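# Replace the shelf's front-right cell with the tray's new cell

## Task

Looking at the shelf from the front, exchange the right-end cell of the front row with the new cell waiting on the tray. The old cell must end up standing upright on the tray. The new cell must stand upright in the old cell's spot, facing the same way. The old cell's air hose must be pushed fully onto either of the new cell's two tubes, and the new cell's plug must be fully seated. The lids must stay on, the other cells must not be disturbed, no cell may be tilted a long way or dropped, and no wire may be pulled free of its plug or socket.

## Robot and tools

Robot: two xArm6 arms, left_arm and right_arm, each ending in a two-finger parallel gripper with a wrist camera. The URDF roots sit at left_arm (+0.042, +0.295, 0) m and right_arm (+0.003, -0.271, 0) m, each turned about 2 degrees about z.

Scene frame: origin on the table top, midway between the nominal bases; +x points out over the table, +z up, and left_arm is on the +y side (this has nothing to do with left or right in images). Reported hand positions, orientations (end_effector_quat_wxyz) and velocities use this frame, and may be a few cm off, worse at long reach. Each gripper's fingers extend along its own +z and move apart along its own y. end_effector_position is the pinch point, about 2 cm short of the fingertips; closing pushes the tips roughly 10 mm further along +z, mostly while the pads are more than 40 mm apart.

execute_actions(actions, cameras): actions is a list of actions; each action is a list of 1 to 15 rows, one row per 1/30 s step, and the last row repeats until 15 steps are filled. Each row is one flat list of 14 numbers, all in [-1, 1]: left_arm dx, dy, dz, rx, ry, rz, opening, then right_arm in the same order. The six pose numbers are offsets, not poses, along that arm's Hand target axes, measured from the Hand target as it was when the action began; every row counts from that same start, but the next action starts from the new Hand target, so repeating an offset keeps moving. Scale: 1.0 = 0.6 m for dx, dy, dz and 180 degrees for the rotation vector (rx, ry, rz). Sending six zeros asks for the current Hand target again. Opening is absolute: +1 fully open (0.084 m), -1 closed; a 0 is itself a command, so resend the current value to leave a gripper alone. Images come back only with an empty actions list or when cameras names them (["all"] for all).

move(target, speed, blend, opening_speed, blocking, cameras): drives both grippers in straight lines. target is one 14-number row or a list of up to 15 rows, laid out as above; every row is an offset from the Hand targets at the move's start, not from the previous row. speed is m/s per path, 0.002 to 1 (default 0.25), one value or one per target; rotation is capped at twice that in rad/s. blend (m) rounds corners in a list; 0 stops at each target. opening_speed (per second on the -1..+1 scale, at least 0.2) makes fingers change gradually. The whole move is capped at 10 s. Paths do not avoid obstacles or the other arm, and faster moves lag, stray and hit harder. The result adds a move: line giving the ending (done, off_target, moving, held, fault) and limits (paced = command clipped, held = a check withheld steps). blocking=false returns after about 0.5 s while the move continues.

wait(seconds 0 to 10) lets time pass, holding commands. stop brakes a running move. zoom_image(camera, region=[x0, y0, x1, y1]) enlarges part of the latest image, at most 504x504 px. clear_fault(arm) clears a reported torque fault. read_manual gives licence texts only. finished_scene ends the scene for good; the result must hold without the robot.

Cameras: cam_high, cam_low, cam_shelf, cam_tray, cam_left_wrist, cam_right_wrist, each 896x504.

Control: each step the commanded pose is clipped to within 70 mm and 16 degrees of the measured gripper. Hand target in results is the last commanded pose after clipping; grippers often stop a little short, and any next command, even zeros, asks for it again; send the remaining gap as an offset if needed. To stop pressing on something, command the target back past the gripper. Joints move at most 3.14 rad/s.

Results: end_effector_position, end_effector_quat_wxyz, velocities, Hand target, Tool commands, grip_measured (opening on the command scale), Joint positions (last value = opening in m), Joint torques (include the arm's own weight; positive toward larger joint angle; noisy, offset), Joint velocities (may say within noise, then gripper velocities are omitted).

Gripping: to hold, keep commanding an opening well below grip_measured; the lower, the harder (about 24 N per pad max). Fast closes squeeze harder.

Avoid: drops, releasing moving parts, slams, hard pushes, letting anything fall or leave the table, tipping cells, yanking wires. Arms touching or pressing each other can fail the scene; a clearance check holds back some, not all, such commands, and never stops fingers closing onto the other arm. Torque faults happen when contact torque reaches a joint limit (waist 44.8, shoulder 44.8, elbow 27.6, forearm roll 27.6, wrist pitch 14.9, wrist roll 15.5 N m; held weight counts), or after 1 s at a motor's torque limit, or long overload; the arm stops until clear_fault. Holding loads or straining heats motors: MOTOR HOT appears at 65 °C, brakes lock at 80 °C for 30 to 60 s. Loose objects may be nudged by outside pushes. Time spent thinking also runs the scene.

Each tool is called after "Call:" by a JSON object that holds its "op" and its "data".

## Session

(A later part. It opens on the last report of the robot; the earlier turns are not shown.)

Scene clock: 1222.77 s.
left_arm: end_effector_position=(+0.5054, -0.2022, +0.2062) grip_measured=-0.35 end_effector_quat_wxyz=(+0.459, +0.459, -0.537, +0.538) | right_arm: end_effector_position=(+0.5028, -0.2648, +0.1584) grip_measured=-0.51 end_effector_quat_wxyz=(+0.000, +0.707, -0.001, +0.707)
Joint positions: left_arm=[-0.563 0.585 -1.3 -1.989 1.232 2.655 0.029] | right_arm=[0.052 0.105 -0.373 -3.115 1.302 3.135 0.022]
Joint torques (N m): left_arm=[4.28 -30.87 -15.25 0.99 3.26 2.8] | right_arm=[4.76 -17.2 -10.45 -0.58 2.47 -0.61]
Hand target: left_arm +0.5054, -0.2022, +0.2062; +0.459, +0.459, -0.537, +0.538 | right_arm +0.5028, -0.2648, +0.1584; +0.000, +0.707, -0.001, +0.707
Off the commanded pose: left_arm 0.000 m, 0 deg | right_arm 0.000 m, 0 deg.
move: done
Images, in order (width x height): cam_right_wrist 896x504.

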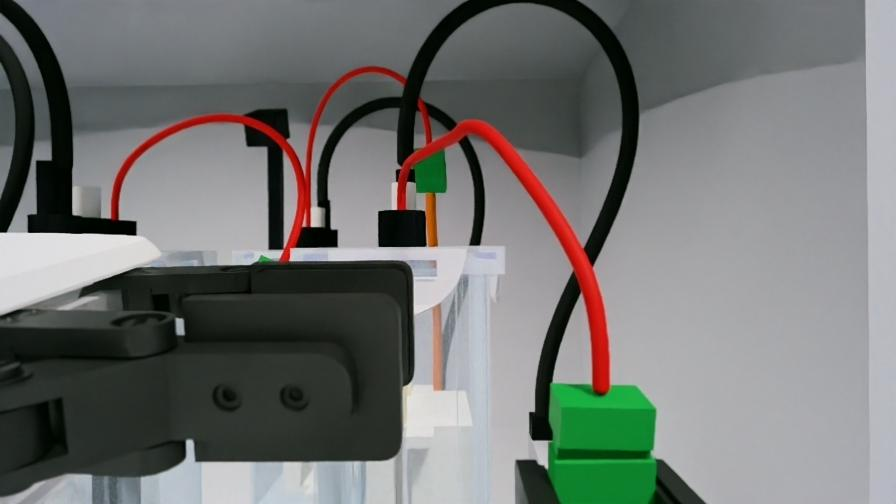

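Call:
{"op": "move", "data": {"target": [[-0.0062,0,0.1,0,0,0,-0.33, 0,0,0,0,0,0,-1],[-0.0062,0,0.1,0,0,0,-1, 0,0,0,0,0,0,-1],[-0.003,-0.002,0.1,0,0,-0.035,-1, 0,0,0,0,0,0,-1],[-0.0015,-0.001,0.0985,0,0.02,-0.018,-1, 0,0,0,0,0,0,-1],[0,-0.001,0.1015,0,-0.02,-0.018,-1, 0,0,0,0,0,0,-1],[0.0015,-0.001,0.0985,0,0.02,-0.018,-1, 0,0,0,0,0,0,-1],[0.003,0,0.1,0,0,0,-1, 0,0,0,0,0,0,-1]], "speed": [0.1,0.1,0.03,0.03,0.03,0.03,0.03], "cameras": ["cam_right_wrist"]}}

Call:
{"op": "zoom_image", "data": {"camera": "cam_right_wrist", "region": [460, 340, 720, 504]}}

Scene clock: 1241.03 s.
left_arm: end_effector_position=(+0.5056, -0.2616, +0.2075) grip_measured=-0.67 end_effector_quat_wxyz=(+0.481, +0.458, -0.519, +0.538) | right_arm: end_effector_position=(+0.5028, -0.2648, +0.1584) grip_measured=-0.51 end_effector_quat_wxyz=(+0.000, +0.707, -0.001, +0.707)
Joint positions: left_arm=[-0.656 0.697 -1.462 -2.074 1.19 2.608 0.015] | right_arm=[0.052 0.105 -0.373 -3.115 1.302 3.135 0.022]
Joint torques (N m): left_arm=[-3.42 -35.05 -18.54 0.35 0.9 2.88] | right_arm=[-1.41 -9.22 -7.24 0.62 0.13 1.25]
Hand target: left_arm +0.5057, -0.2616, +0.2075; +0.481, +0.458, -0.519, +0.538 (not the last commanded pose) | right_arm +0.5028, -0.2648, +0.1584; +0.000, +0.707, -0.001, +0.707
Off the commanded pose: left_arm 0.001 m, 3 deg | right_arm 0.000 m, 0 deg.
move: off_target (left_arm; path cut at 10 s); path passed 6 of 7 targets
Images, in order (width x height): cam_right_wrist 896x504.

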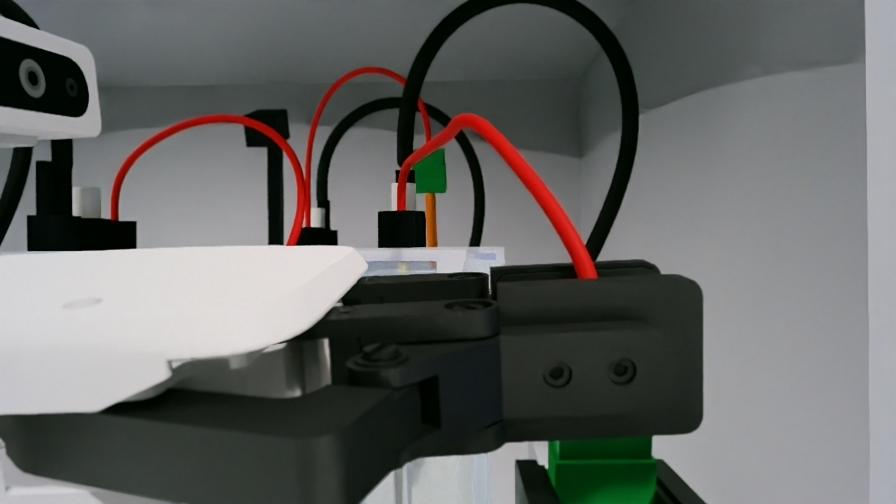

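Scaled by 1.938.

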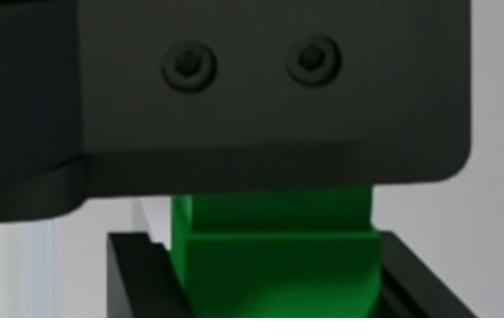

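Call:
{"op": "move", "data": {"target": [[0.0015,0,0.003,0,-0.036,0,-1, 0,0,0,0,0,0,-1],[0.003,0,0,0,0,0,-1, 0,0,0,0,0,0,-1],[0.0045,0,0.003,0,-0.036,0,-1, 0,0,0,0,0,0,-1],[0.006,0,0.0015,0,-0.018,0,-1, 0,0,0,0,0,0,-1]], "speed": [0.03,0.03,0.03,0.03], "cameras": ["cam_right_wrist"]}}

Call:
{"op": "zoom_image", "data": {"camera": "cam_right_wrist", "region": [460, 340, 720, 504]}}

Scene clock: 1252.90 s.
left_arm: end_effector_position=(+0.5052, -0.2623, +0.2111) grip_measured=-0.67 end_effector_quat_wxyz=(+0.466, +0.473, -0.532, +0.525) | right_arm: end_effector_position=(+0.5028, -0.2648, +0.1584) grip_measured=-0.51 end_effector_quat_wxyz=(+0.000, +0.707, -0.001, +0.707)
Joint positions: left_arm=[-0.668 0.663 -1.457 -2.04 1.121 2.571 0.015] | right_arm=[0.052 0.105 -0.373 -3.115 1.302 3.135 0.022]
Joint torques (N m): left_arm=[4.32 -22.51 -16.07 -1.75 3.17 2.85] | right_arm=[-4.92 -8.83 -9.72 3.06 2.29 1.47]
Hand target: left_arm +0.5052, -0.2623, +0.2111; +0.466, +0.473, -0.532, +0.525 | right_arm +0.5028, -0.2648, +0.1584; +0.000, +0.707, -0.001, +0.707
Off the commanded pose: left_arm 0.000 m, 0 deg | right_arm 0.000 m, 0 deg.
move: done
Images, in order (width x height): cam_right_wrist 896x504.

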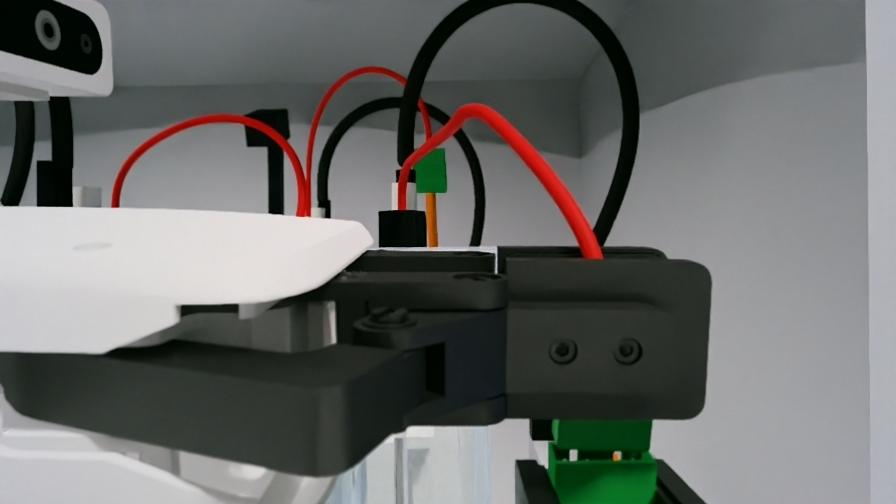

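Scaled by 1.938.

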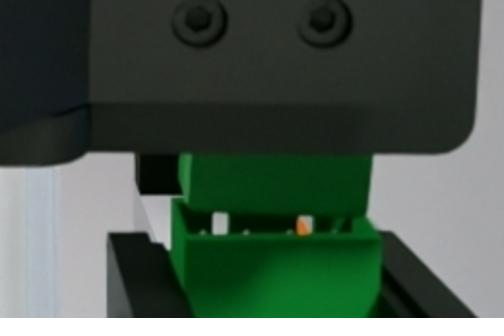

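Call:
{"op": "move", "data": {"target": [[0.0417,0,0,0,0,0,-1, 0,0,0,0,0,0,-1],[0.0308,-0.0703,-0.0627,0.2046,-0.0078,-0.0376,-1, 0,0,0,0,0,0,-1],[-0.0900,-0.0980,-0.0743,0.2046,-0.0078,-0.0376,-1, 0,0,0,0,0,0,-1]], "speed": [0.05,0.12,0.08], "blend": 0.01, "cameras": ["cam_right_wrist","cam_left_wrist","cam_low"]}}

Scene clock: 1283.73 s.
left_arm: end_effector_position=(+0.5700, -0.2170, +0.1651) grip_measured=-0.67 end_effector_quat_wxyz=(+0.316, +0.632, -0.317, +0.633) | right_arm: end_effector_position=(+0.5028, -0.2648, +0.1584) grip_measured=-0.51 end_effector_quat_wxyz=(+0.000, +0.707, -0.001, +0.707)
Joint positions: left_arm=[-0.745 0.645 -1.309 -2.874 0.925 2.979 0.015] | right_arm=[0.052 0.105 -0.373 -3.115 1.302 3.135 0.022]
Joint torques (N m): left_arm=[4.52 -21.62 -18.72 1.59 3.57 1.86] | right_arm=[-5.31 -10.95 -9.81 2.85 2.34 1.47]
Hand target: left_arm +0.5700, -0.2170, +0.1651; +0.316, +0.632, -0.317, +0.633 | right_arm +0.5028, -0.2648, +0.1584; +0.000, +0.707, -0.001, +0.707
Off the commanded pose: left_arm 0.000 m, 0 deg | right_arm 0.000 m, 0 deg.
move: done
Images, in order (width x height): cam_low 896x504, cam_left_wrist 896x504, cam_right_wrist 896x504.

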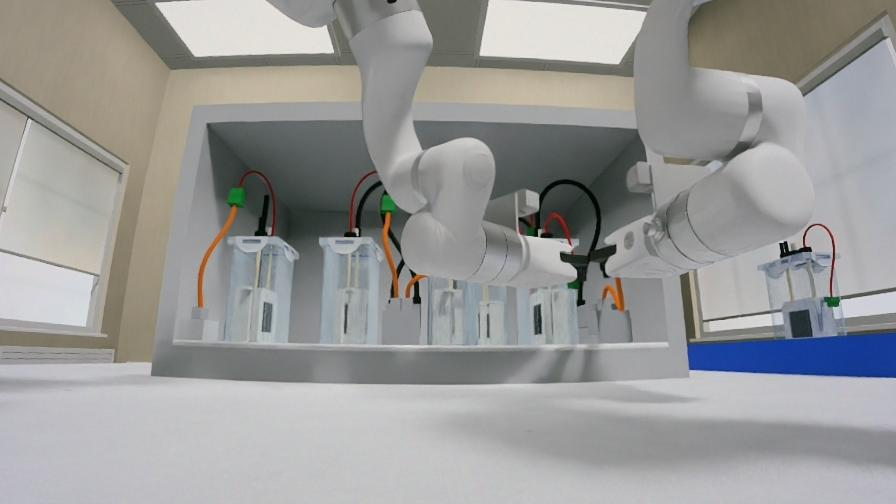

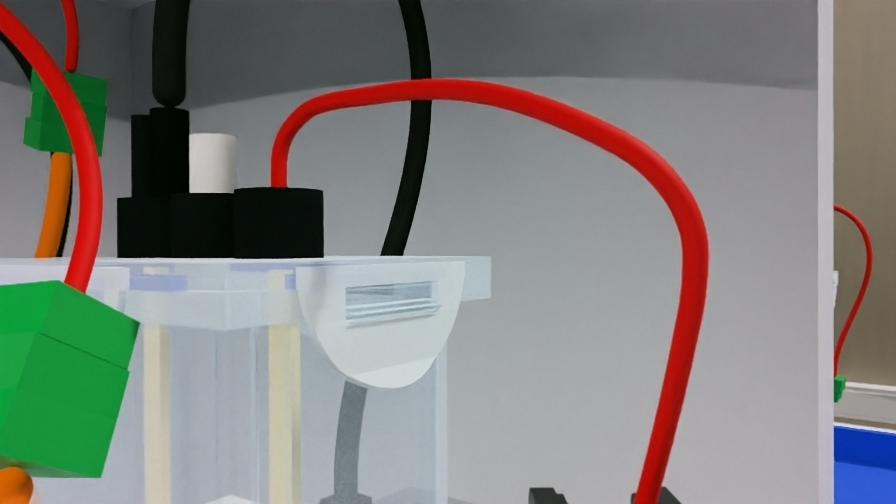

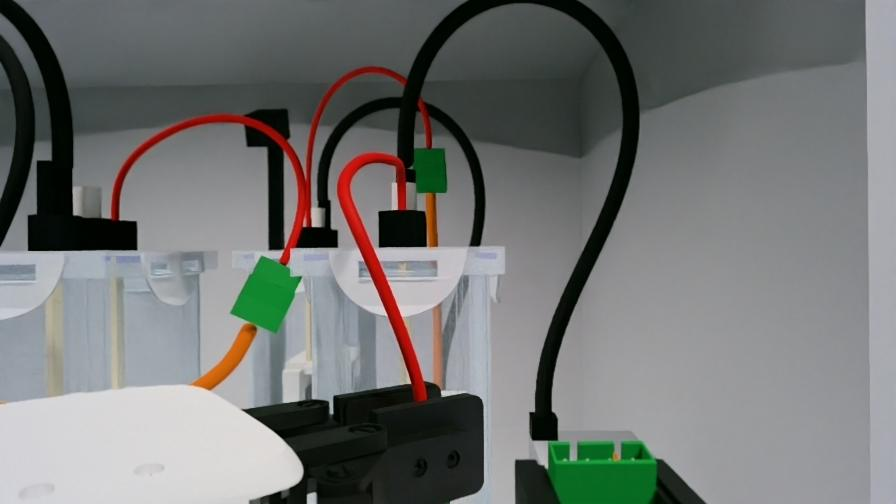

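Call:
{"op": "move", "data": {"target": [[0,0,0,0,0,0,-0.45, 0,0,0,0,0,0,-1]], "speed": 0.05, "opening_speed": 0.25, "cameras": ["cam_right_wrist","cam_left_wrist"]}}

Scene clock: 1293.17 s.
left_arm: end_effector_position=(+0.5700, -0.2170, +0.1651) grip_measured=-0.47 end_effector_quat_wxyz=(+0.316, +0.632, -0.317, +0.633) | right_arm: end_effector_position=(+0.5028, -0.2648, +0.1584) grip_measured=-0.51 end_effector_quat_wxyz=(+0.000, +0.707, -0.001, +0.707)
Joint positions: left_arm=[-0.745 0.645 -1.309 -2.874 0.925 2.979 0.024] | right_arm=[0.052 0.105 -0.373 -3.115 1.302 3.135 0.022]
Joint torques (N m): left_arm=[4.41 -21.51 -16.81 1.5 3.27 -2.22] | right_arm=[-5.05 -12.81 -9.77 2.82 2.25 1.5]
Hand target: left_arm +0.5700, -0.2170, +0.1651; +0.316, +0.632, -0.317, +0.633 | right_arm +0.5028, -0.2648, +0.1584; +0.000, +0.707, -0.001, +0.707
Off the commanded pose: left_arm 0.000 m, 0 deg | right_arm 0.000 m, 0 deg.
move: done
Images, in order (width x height): cam_left_wrist 896x504, cam_right_wrist 896x504.

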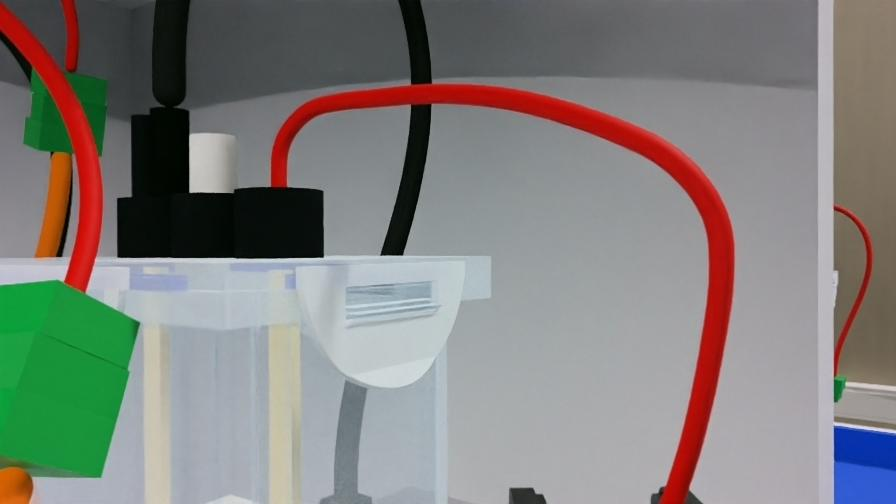

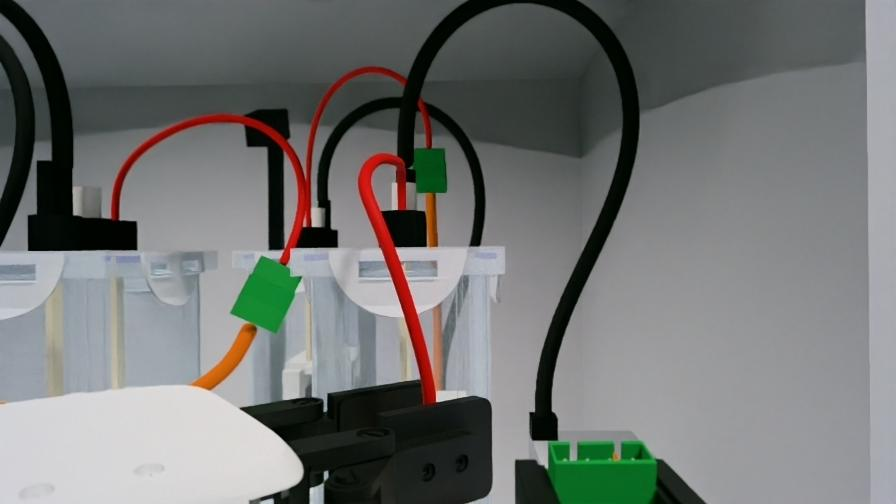

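Call:
{"op": "move", "data": {"target": [[0,0,-0.1667,0,0,0,-0.45, 0.1533,0.0333,0.1367,0,0,0,-1]], "speed": 0.1, "cameras": ["cam_right_wrist","cam_left_wrist"]}}

Scene clock: 1302.13 s.
left_arm: end_effector_position=(+0.5099, -0.1370, +0.1651) grip_measured=-0.47 end_effector_quat_wxyz=(+0.316, +0.632, -0.317, +0.633) | right_arm: end_effector_position=(+0.5848, -0.2849, +0.2503) grip_measured=-0.51 end_effector_quat_wxyz=(+0.000, +0.707, -0.001, +0.707)
Joint positions: left_arm=[-0.686 0.405 -0.889 -2.837 1.106 3.003 0.024] | right_arm=[-0.007 0.023 -0.681 -3.184 0.913 3.168 0.022]
Joint torques (N m): left_arm=[4.43 -26.41 -12.74 1.55 3.6 2.78] | right_arm=[-5.2 -9.01 -13.95 -2.67 0.81 2.66]
Hand target: left_arm +0.5099, -0.1370, +0.1651; +0.316, +0.632, -0.317, +0.633 | right_arm +0.5849, -0.2849, +0.2503; +0.000, +0.707, -0.001, +0.707
Off the commanded pose: left_arm 0.000 m, 0 deg | right_arm 0.000 m, 0 deg.
move: done
Images, in order (width x height): cam_left_wrist 896x504, cam_right_wrist 896x504.

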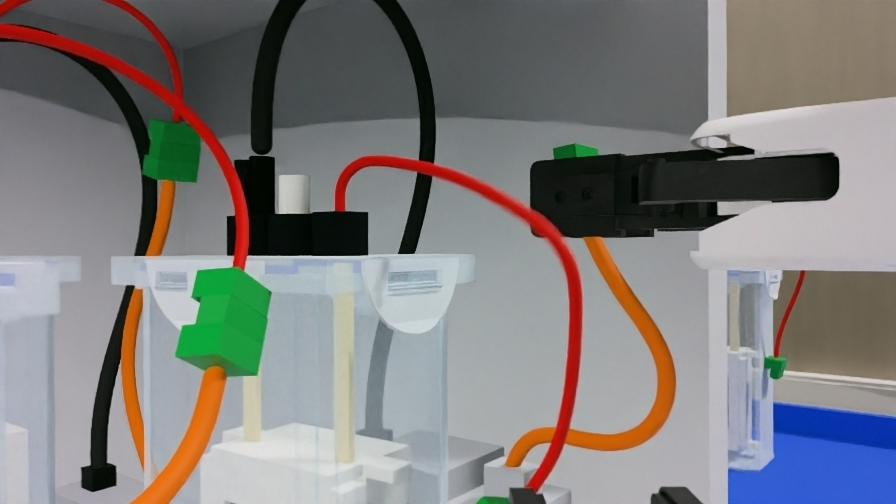

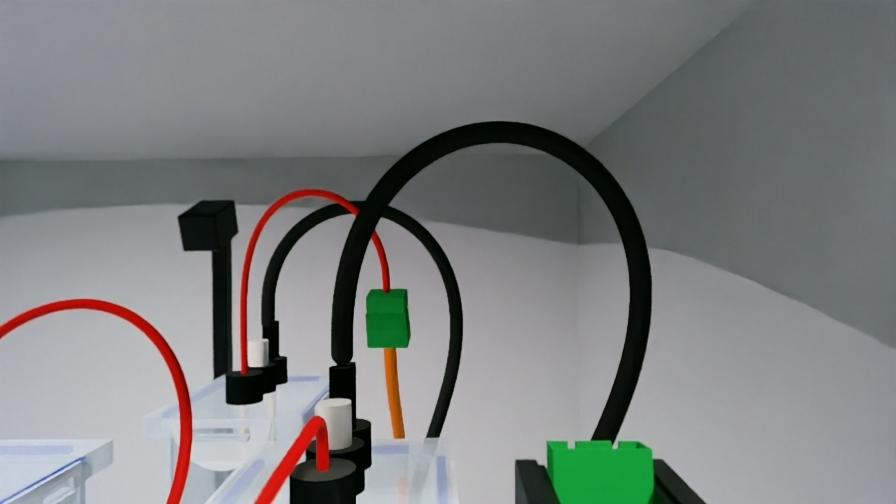

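Call:
{"op": "move", "data": {"target": [[0,0,0,0,0,0,-0.45, 0.037,0,0.0333,0,0,0,-1]], "speed": 0.06, "cameras": ["cam_right_wrist","cam_left_wrist"]}}

Scene clock: 1311.53 s.
left_arm: end_effector_position=(+0.5099, -0.1370, +0.1651) grip_measured=-0.47 end_effector_quat_wxyz=(+0.316, +0.632, -0.317, +0.633) | right_arm: end_effector_position=(+0.6048, -0.2849, +0.2725) grip_measured=-0.51 end_effector_quat_wxyz=(+0.000, +0.707, -0.001, +0.707)
Joint positions: left_arm=[-0.686 0.405 -0.889 -2.837 1.106 3.003 0.024] | right_arm=[-0.005 0.033 -0.772 -3.184 0.832 3.171 0.022]
Joint torques (N m): left_arm=[4.32 -26.13 -12.68 1.34 3.21 2.74] | right_arm=[5.82 -9.76 -14.73 3.14 0.82 2.6]
Hand target: left_arm +0.5099, -0.1370, +0.1651; +0.316, +0.632, -0.317, +0.633 | right_arm +0.6049, -0.2849, +0.2725; +0.000, +0.707, -0.001, +0.707
Off the commanded pose: left_arm 0.000 m, 0 deg | right_arm 0.000 m, 0 deg.
move: done
Images, in order (width x height): cam_left_wrist 896x504, cam_right_wrist 896x504.

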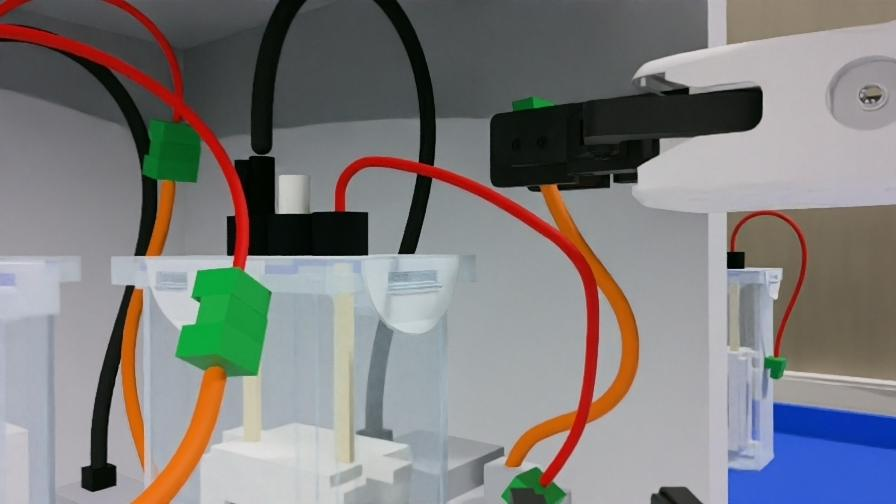

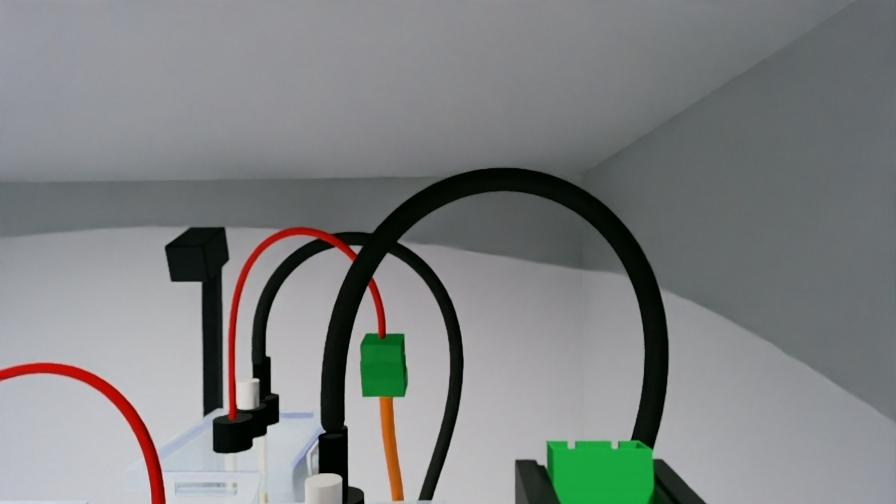

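Call:
{"op": "move", "data": {"target": [[0,0,0,0,0,0,-0.45, 0,0,0,0,0,0,-0.35]], "speed": 0.06, "opening_speed": 0.25, "cameras": ["cam_right_wrist","cam_left_wrist"]}}

Scene clock: 1317.60 s.
left_arm: end_effector_position=(+0.5099, -0.1370, +0.1651) grip_measured=-0.47 end_effector_quat_wxyz=(+0.316, +0.632, -0.317, +0.633) | right_arm: end_effector_position=(+0.6049, -0.2849, +0.2725) grip_measured=-0.37 end_effector_quat_wxyz=(+0.000, +0.707, -0.001, +0.707)
Joint positions: left_arm=[-0.686 0.405 -0.889 -2.837 1.106 3.003 0.024] | right_arm=[-0.005 0.033 -0.772 -3.184 0.832 3.171 0.028]
Joint torques (N m): left_arm=[4.34 -26.26 -12.64 1.35 3.06 2.76] | right_arm=[5.7 -11.09 -12.74 3.04 1.14 2.58]
Hand target: left_arm +0.5099, -0.1370, +0.1651; +0.316, +0.632, -0.317, +0.633 | right_arm +0.6049, -0.2849, +0.2725; +0.000, +0.707, -0.001, +0.707
Off the commanded pose: left_arm 0.000 m, 0 deg | right_arm 0.000 m, 0 deg.
move: done
Images, in order (width x height): cam_left_wrist 896x504, cam_right_wrist 896x504.

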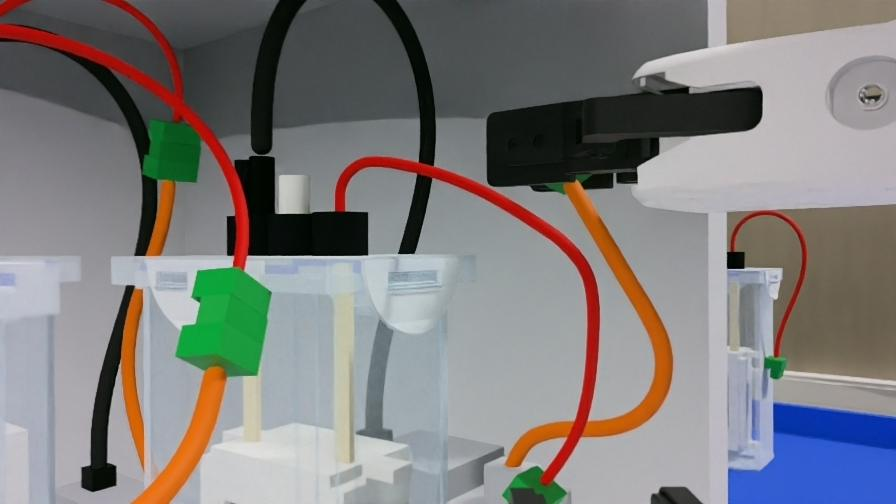

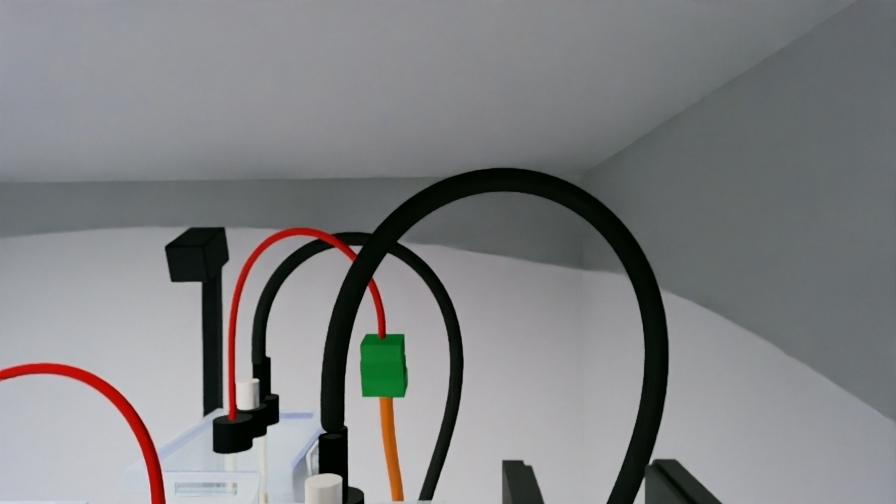

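Call:
{"op": "move", "data": {"target": [[0,0,0,0,0,0,-0.45, -0.03,0,-0.01,0,0,0,-0.35],[0,0,0,0,0,0,-0.45, -0.03,0,-0.01,0,0,0,-0.1]], "speed": 0.04, "opening_speed": 0.25, "cameras": ["cam_right_wrist","cam_left_wrist"]}}

Scene clock: 1322.87 s.
left_arm: end_effector_position=(+0.5099, -0.1370, +0.1651) grip_measured=-0.47 end_effector_quat_wxyz=(+0.316, +0.632, -0.317, +0.633) | right_arm: end_effector_position=(+0.5988, -0.2849, +0.2545) grip_measured=-0.11 end_effector_quat_wxyz=(+0.000, +0.707, -0.001, +0.707)
Joint positions: left_arm=[-0.686 0.405 -0.889 -2.837 1.106 3.003 0.024] | right_arm=[-0.006 0.055 -0.735 -3.183 0.89 3.169 0.039]
Joint torques (N m): left_arm=[4.4 -26.33 -12.56 1.32 2.82 2.79] | right_arm=[-5.32 -9.11 -8.26 3.1 2.33 -2.9]
Hand target: left_arm +0.5099, -0.1370, +0.1651; +0.316, +0.632, -0.317, +0.633 | right_arm +0.5988, -0.2849, +0.2545; +0.000, +0.707, -0.001, +0.707
Off the commanded pose: left_arm 0.000 m, 0 deg | right_arm 0.000 m, 0 deg.
move: done
Images, in order (width x height): cam_left_wrist 896x504, cam_right_wrist 896x504.

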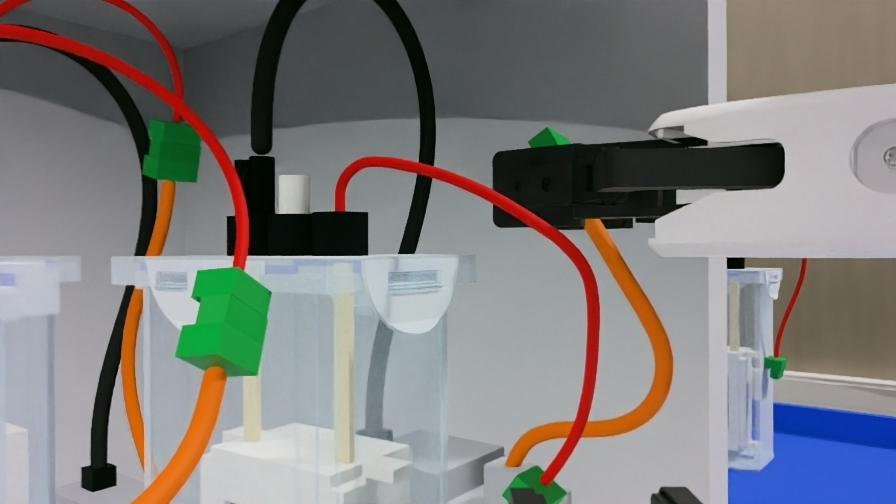

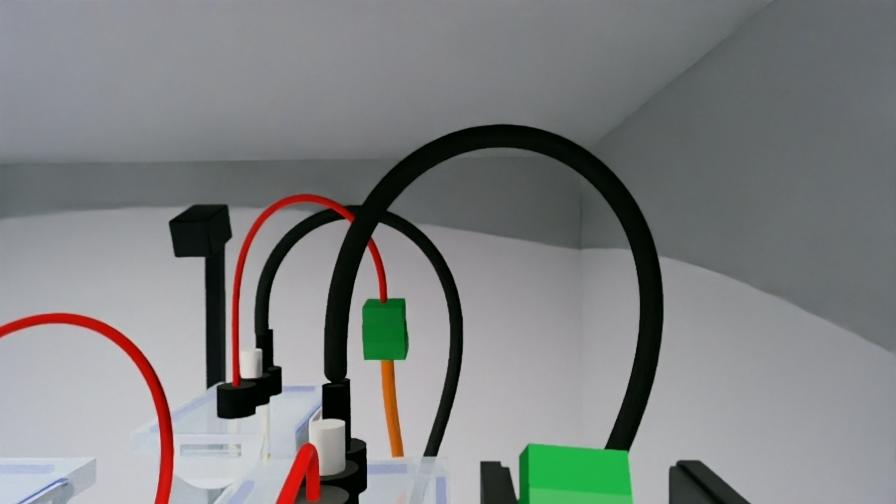

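Call:
{"op": "move", "data": {"target": [[0,0,0,0,0,0,-0.45, 0,0,-0.1,0,0,0,-0.1],[0,0,0,0,0,0,-0.45, -0.1408,-0.12,-0.3313,0,0,0,0]], "speed": 0.12, "cameras": ["cam_right_wrist","cam_left_wrist","cam_shelf"]}}

Scene clock: 1363.00 s.
left_arm: end_effector_position=(+0.5099, -0.1370, +0.1651) grip_measured=-0.47 end_effector_quat_wxyz=(+0.316, +0.632, -0.317, +0.633) | right_arm: end_effector_position=(+0.4001, -0.2127, +0.1702) grip_measured=-0.01 end_effector_quat_wxyz=(+0.000, +0.707, -0.001, +0.707)
Joint positions: left_arm=[-0.686 0.405 -0.889 -2.837 1.106 3.003 0.024] | right_arm=[0.37 -0.22 -0.045 -2.787 1.321 3.051 0.044]
Joint torques (N m): left_arm=[4.34 -26.22 -12.62 1.28 2.65 2.76] | right_arm=[5.82 -1.07 -4.63 2.9 2.36 -2.94]
Hand target: left_arm +0.5099, -0.1370, +0.1651; +0.316, +0.632, -0.317, +0.633 | right_arm +0.4001, -0.2127, +0.1702; +0.000, +0.707, -0.001, +0.707
Off the commanded pose: left_arm 0.000 m, 0 deg | right_arm 0.000 m, 0 deg.
move: done
Images, in order (width x height): cam_shelf 896x504, cam_left_wrist 896x504, cam_right_wrist 896x504.

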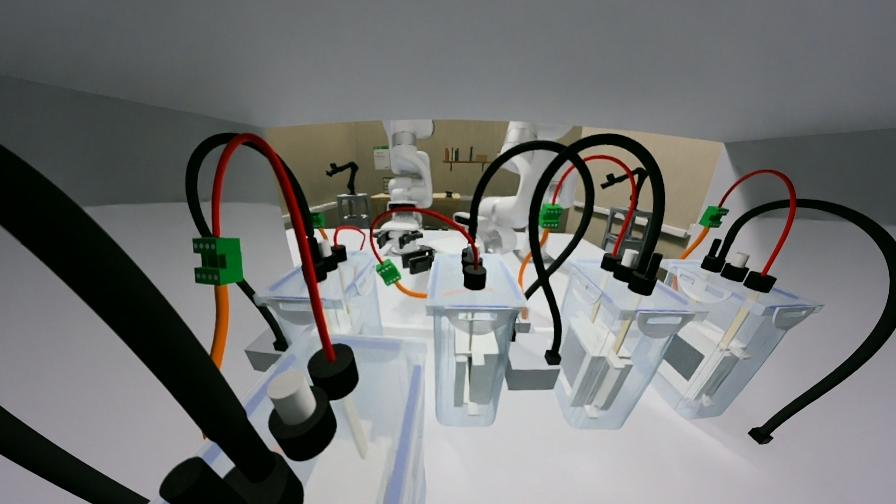

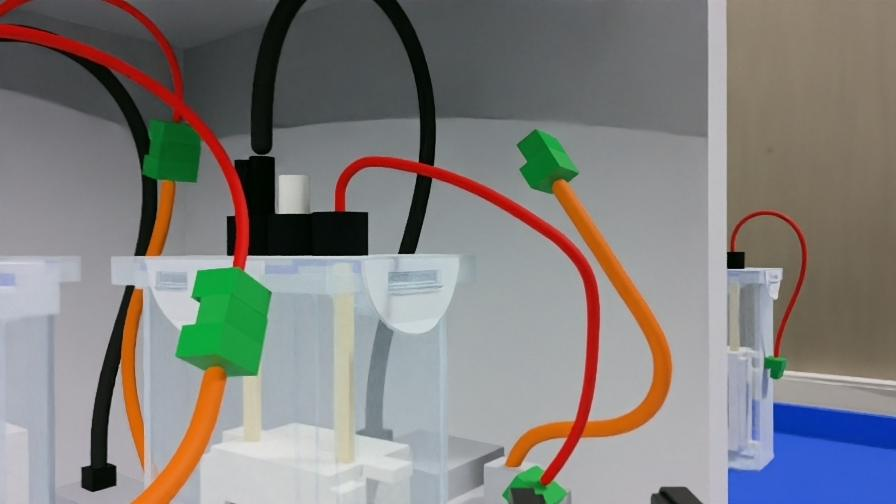

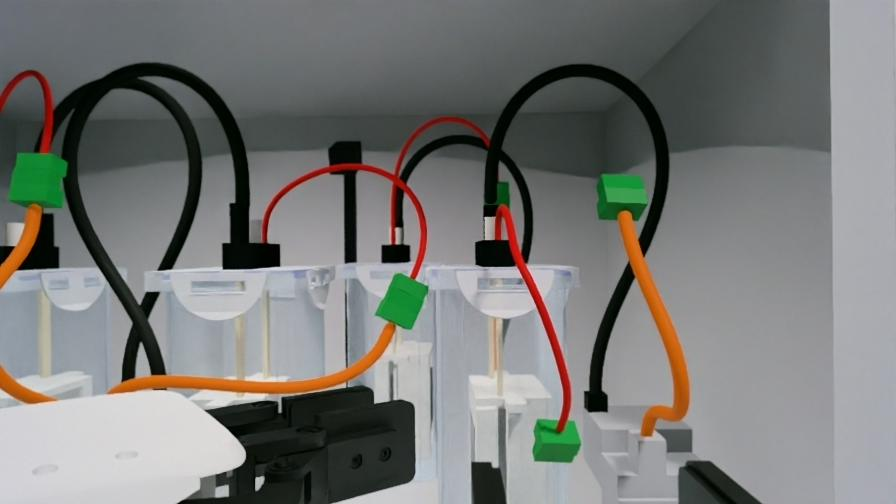

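Call:
{"op": "move", "data": {"target": [[0.1333,-0.05,-0.2333,0,0,0,-0.45, -0.0087,0.0005,0,0,0,0,1.0],[0.1333,-0.05,-0.2333,0,0,0,-0.45, -0.0087,0.0005,0.2,0,0,0,1.0]], "speed": 0.15, "cameras": ["cam_right_wrist","cam_left_wrist"]}}

Scene clock: 1422.87 s.
left_arm: end_effector_position=(+0.4498, -0.0071, +0.2451) grip_measured=-0.47 end_effector_quat_wxyz=(+0.316, +0.632, -0.317, +0.633) | right_arm: end_effector_position=(+0.5200, -0.2131, +0.1649) grip_measured=+1.00 end_effector_quat_wxyz=(+0.000, +0.707, -0.001, +0.707)
Joint positions: left_arm=[-0.479 -0.161 -0.44 -2.58 1.046 2.837 0.024] | right_arm=[0.226 0.131 -0.449 -2.932 1.259 3.077 0.084]
Joint torques (N m): left_arm=[4.41 -17.42 -14.21 1.47 0.54 -2.78] | right_arm=[-5.08 -7.2 -10.73 -2.78 0.6 2.78]
Hand target: left_arm +0.4498, -0.0071, +0.2451; +0.316, +0.632, -0.317, +0.633 | right_arm +0.5201, -0.2131, +0.1649; +0.000, +0.707, -0.001, +0.707
Off the commanded pose: left_arm 0.000 m, 0 deg | right_arm 0.000 m, 0 deg.
move: done
Images, in order (width x height): cam_left_wrist 896x504, cam_right_wrist 896x504.

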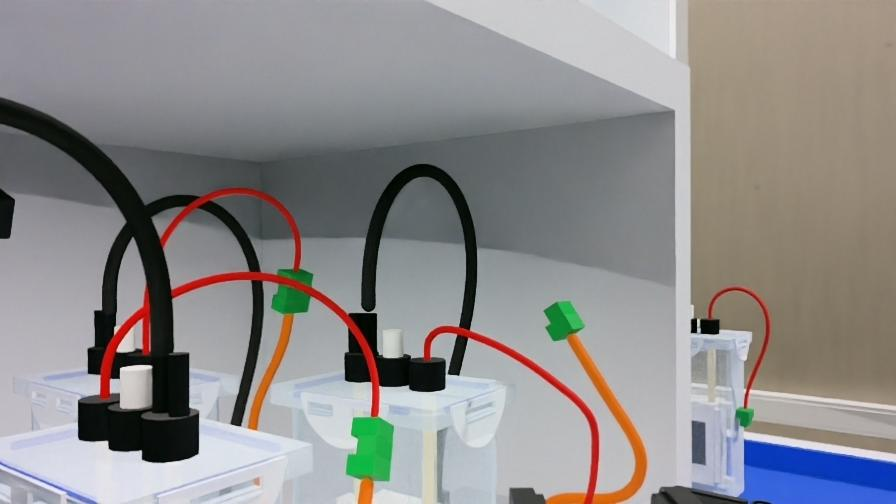

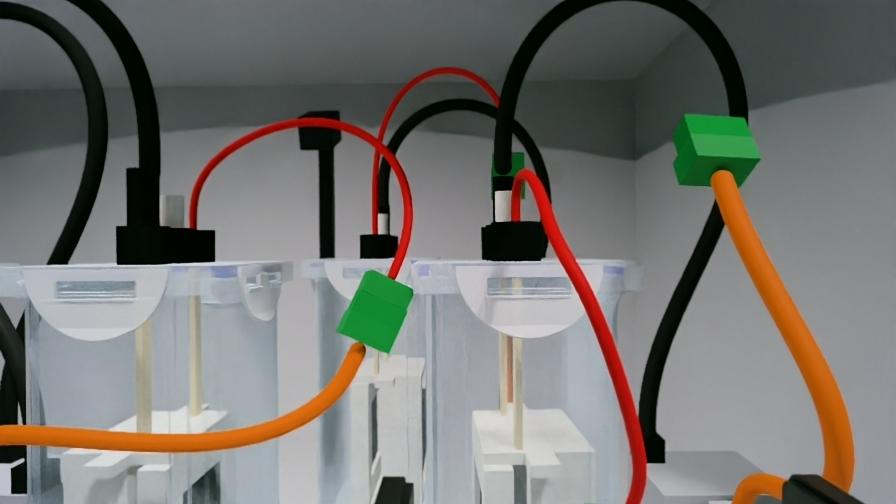

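Call:
{"op": "move", "data": {"target": [[0,0,0,0,0,0,-0.45, 0,-0.005,0.165,0,0,0,1.0]], "speed": 0.08, "cameras": ["cam_right_wrist","cam_left_wrist","cam_low"]}}

Scene clock: 1433.83 s.
left_arm: end_effector_position=(+0.4498, -0.0071, +0.2451) grip_measured=-0.47 end_effector_quat_wxyz=(+0.316, +0.632, -0.317, +0.633) | right_arm: end_effector_position=(+0.6190, -0.2101, +0.1648) grip_measured=+1.00 end_effector_quat_wxyz=(+0.000, +0.707, -0.001, +0.707)
Joint positions: left_arm=[-0.479 -0.161 -0.44 -2.58 1.046 2.837 0.024] | right_arm=[0.179 0.357 -0.809 -2.972 1.123 3.069 0.084]
Joint torques (N m): left_arm=[4.34 -17.51 -14.81 1.43 0.54 -2.74] | right_arm=[-5.32 -11.96 -12.2 -2.66 0.61 -2.78]
Hand target: left_arm +0.4498, -0.0071, +0.2451; +0.316, +0.632, -0.317, +0.633 | right_arm +0.6191, -0.2101, +0.1648; +0.000, +0.707, -0.001, +0.707
Off the commanded pose: left_arm 0.000 m, 0 deg | right_arm 0.000 m, 0 deg.
move: done
Images, in order (width x height): cam_low 896x504, cam_left_wrist 896x504, cam_right_wrist 896x504.

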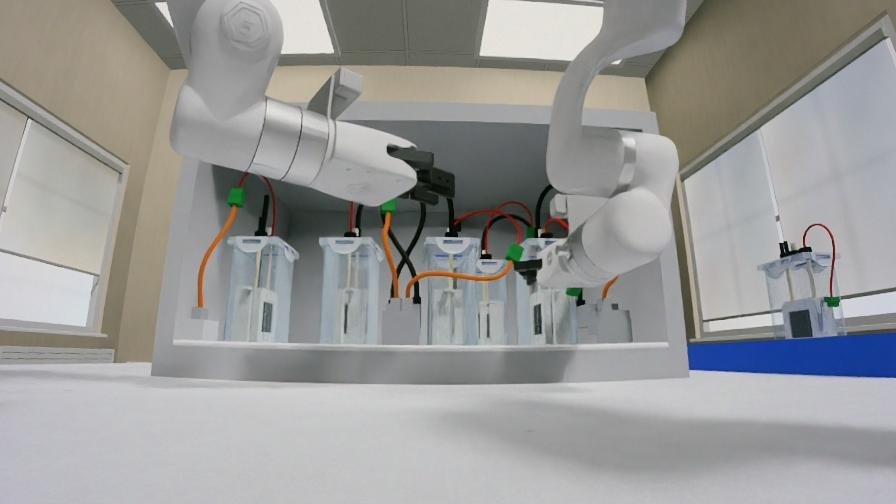

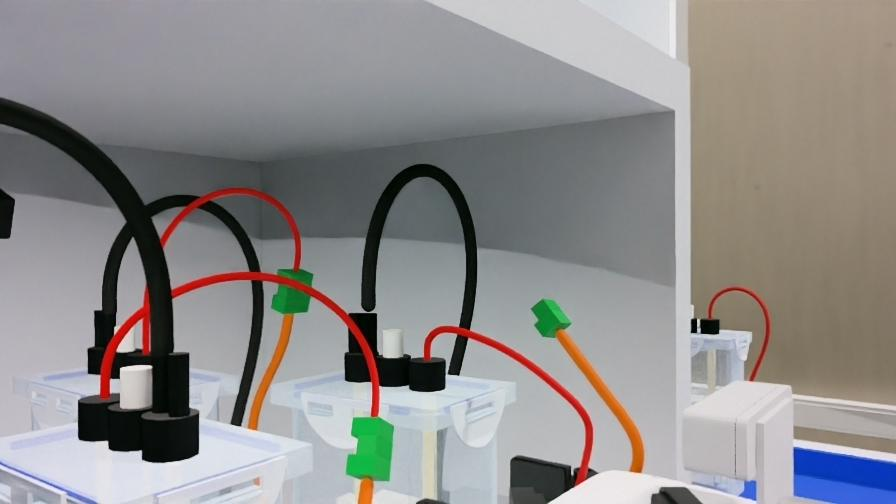

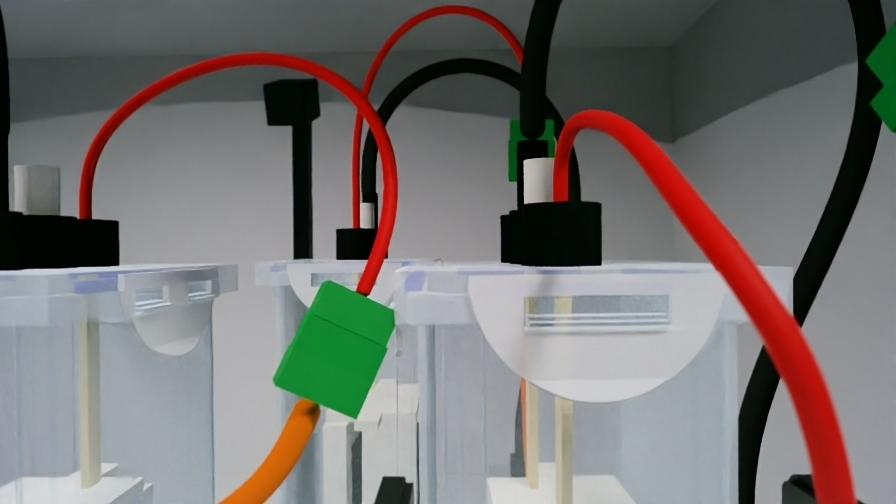

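Call:
{"op": "move", "data": {"target": [[0,0,0,0,0,0,-0.45, 0,0,0.06,0,0,0,1.0]], "speed": 0.04, "cameras": ["cam_right_wrist","cam_left_wrist","cam_low"]}}

Call:
{"op": "zoom_image", "data": {"camera": "cam_low", "region": [490, 190, 680, 350]}}

Scene clock: 1441.23 s.
left_arm: end_effector_position=(+0.4498, -0.0071, +0.2451) grip_measured=-0.47 end_effector_quat_wxyz=(+0.316, +0.632, -0.317, +0.633) | right_arm: end_effector_position=(+0.6550, -0.2102, +0.1648) grip_measured=+1.00 end_effector_quat_wxyz=(+0.000, +0.707, -0.001, +0.707)
Joint positions: left_arm=[-0.479 -0.161 -0.44 -2.58 1.046 2.837 0.024] | right_arm=[0.165 0.44 -0.95 -2.983 1.065 3.065 0.084]
Joint torques (N m): left_arm=[4.37 -17.38 -15.42 1.3 0.51 -2.73] | right_arm=[-7.24 -13.92 -13.44 -1.91 0.87 -2.84]
Hand target: left_arm +0.4498, -0.0071, +0.2451; +0.316, +0.632, -0.317, +0.633 | right_arm +0.6551, -0.2102, +0.1648; +0.000, +0.707, -0.001, +0.707
Off the commanded pose: left_arm 0.000 m, 0 deg | right_arm 0.000 m, 0 deg.
move: done
Images, in order (width x height): cam_low 896x504, cam_left_wrist 896x504, cam_right_wrist 896x504.

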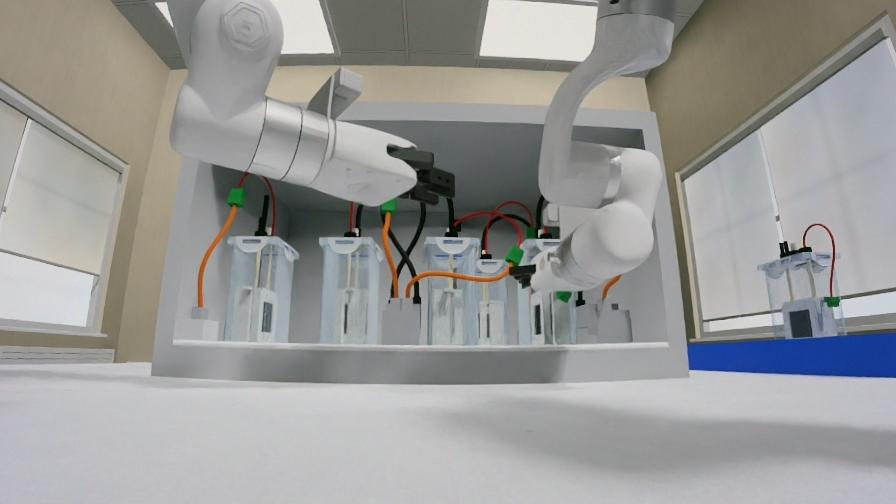

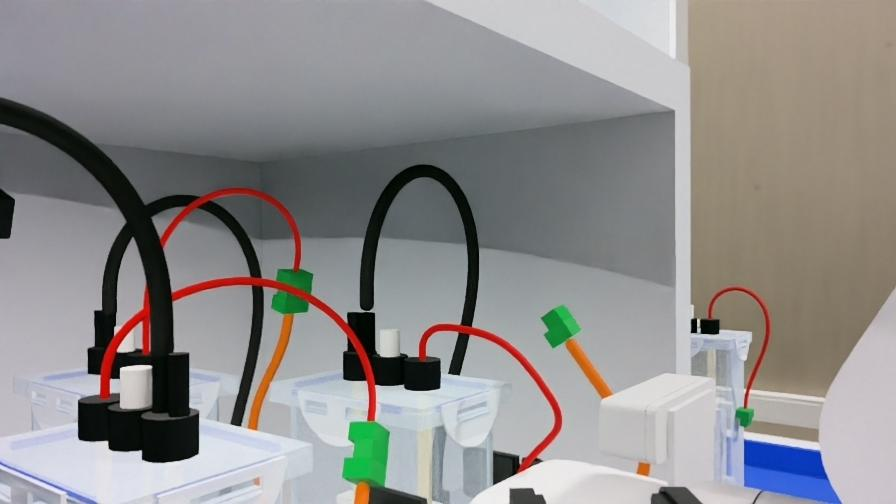

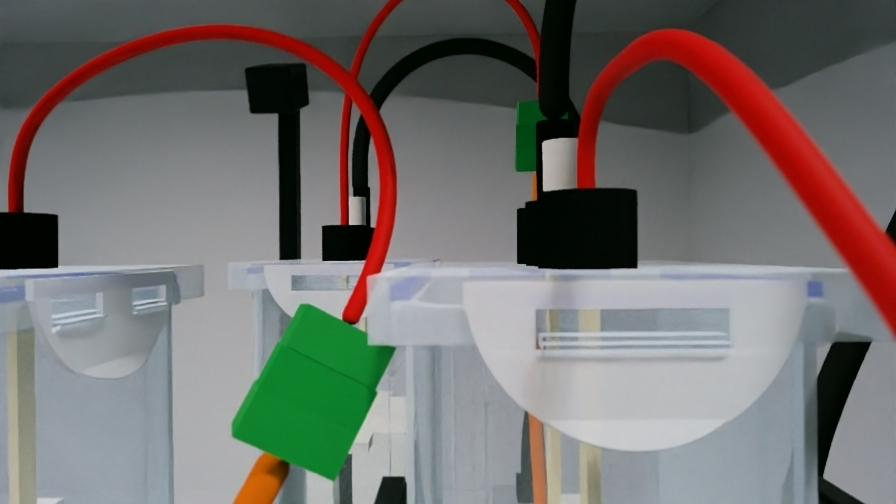

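Scaled by 2.653.

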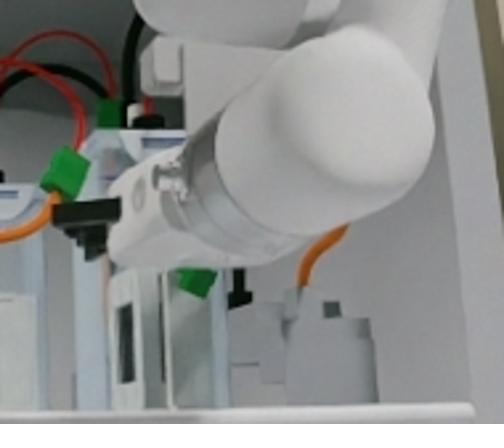

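Call:
{"op": "move", "data": {"target": [[0,0,0,0,0,0,-0.45, 0,0,0,0,0,0,0.3]], "speed": 0.04, "opening_speed": 0.3, "cameras": ["cam_right_wrist"]}}

Scene clock: 1449.27 s.
left_arm: end_effector_position=(+0.4498, -0.0071, +0.2451) grip_measured=-0.47 end_effector_quat_wxyz=(+0.316, +0.632, -0.317, +0.633) | right_arm: end_effector_position=(+0.6551, -0.2102, +0.1648) grip_measured=+0.86 end_effector_quat_wxyz=(+0.000, +0.707, -0.001, +0.707)
Joint positions: left_arm=[-0.479 -0.161 -0.44 -2.58 1.046 2.837 0.024] | right_arm=[0.165 0.44 -0.95 -2.983 1.065 3.065 0.079]
Joint torques (N m): left_arm=[4.17 -17.53 -16.03 1.29 0.56 -2.76] | right_arm=[-3.77 -14.8 -12.07 -1.49 1.41 -2.21]
Hand target: left_arm +0.4498, -0.0071, +0.2451; +0.316, +0.632, -0.317, +0.633 | right_arm +0.6551, -0.2102, +0.1648; +0.000, +0.707, -0.001, +0.707
Off the commanded pose: left_arm 0.000 m, 0 deg | right_arm 0.000 m, 0 deg.
move: done
Images, in order (width x height): cam_right_wrist 896x504.

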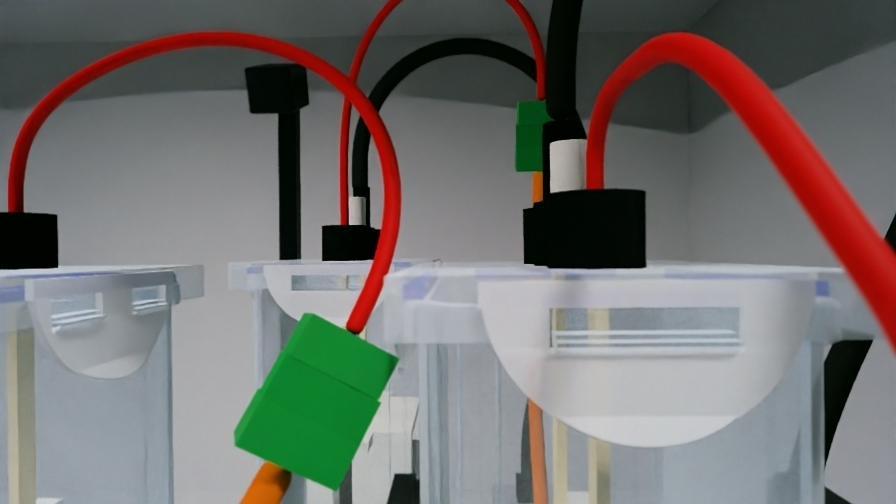

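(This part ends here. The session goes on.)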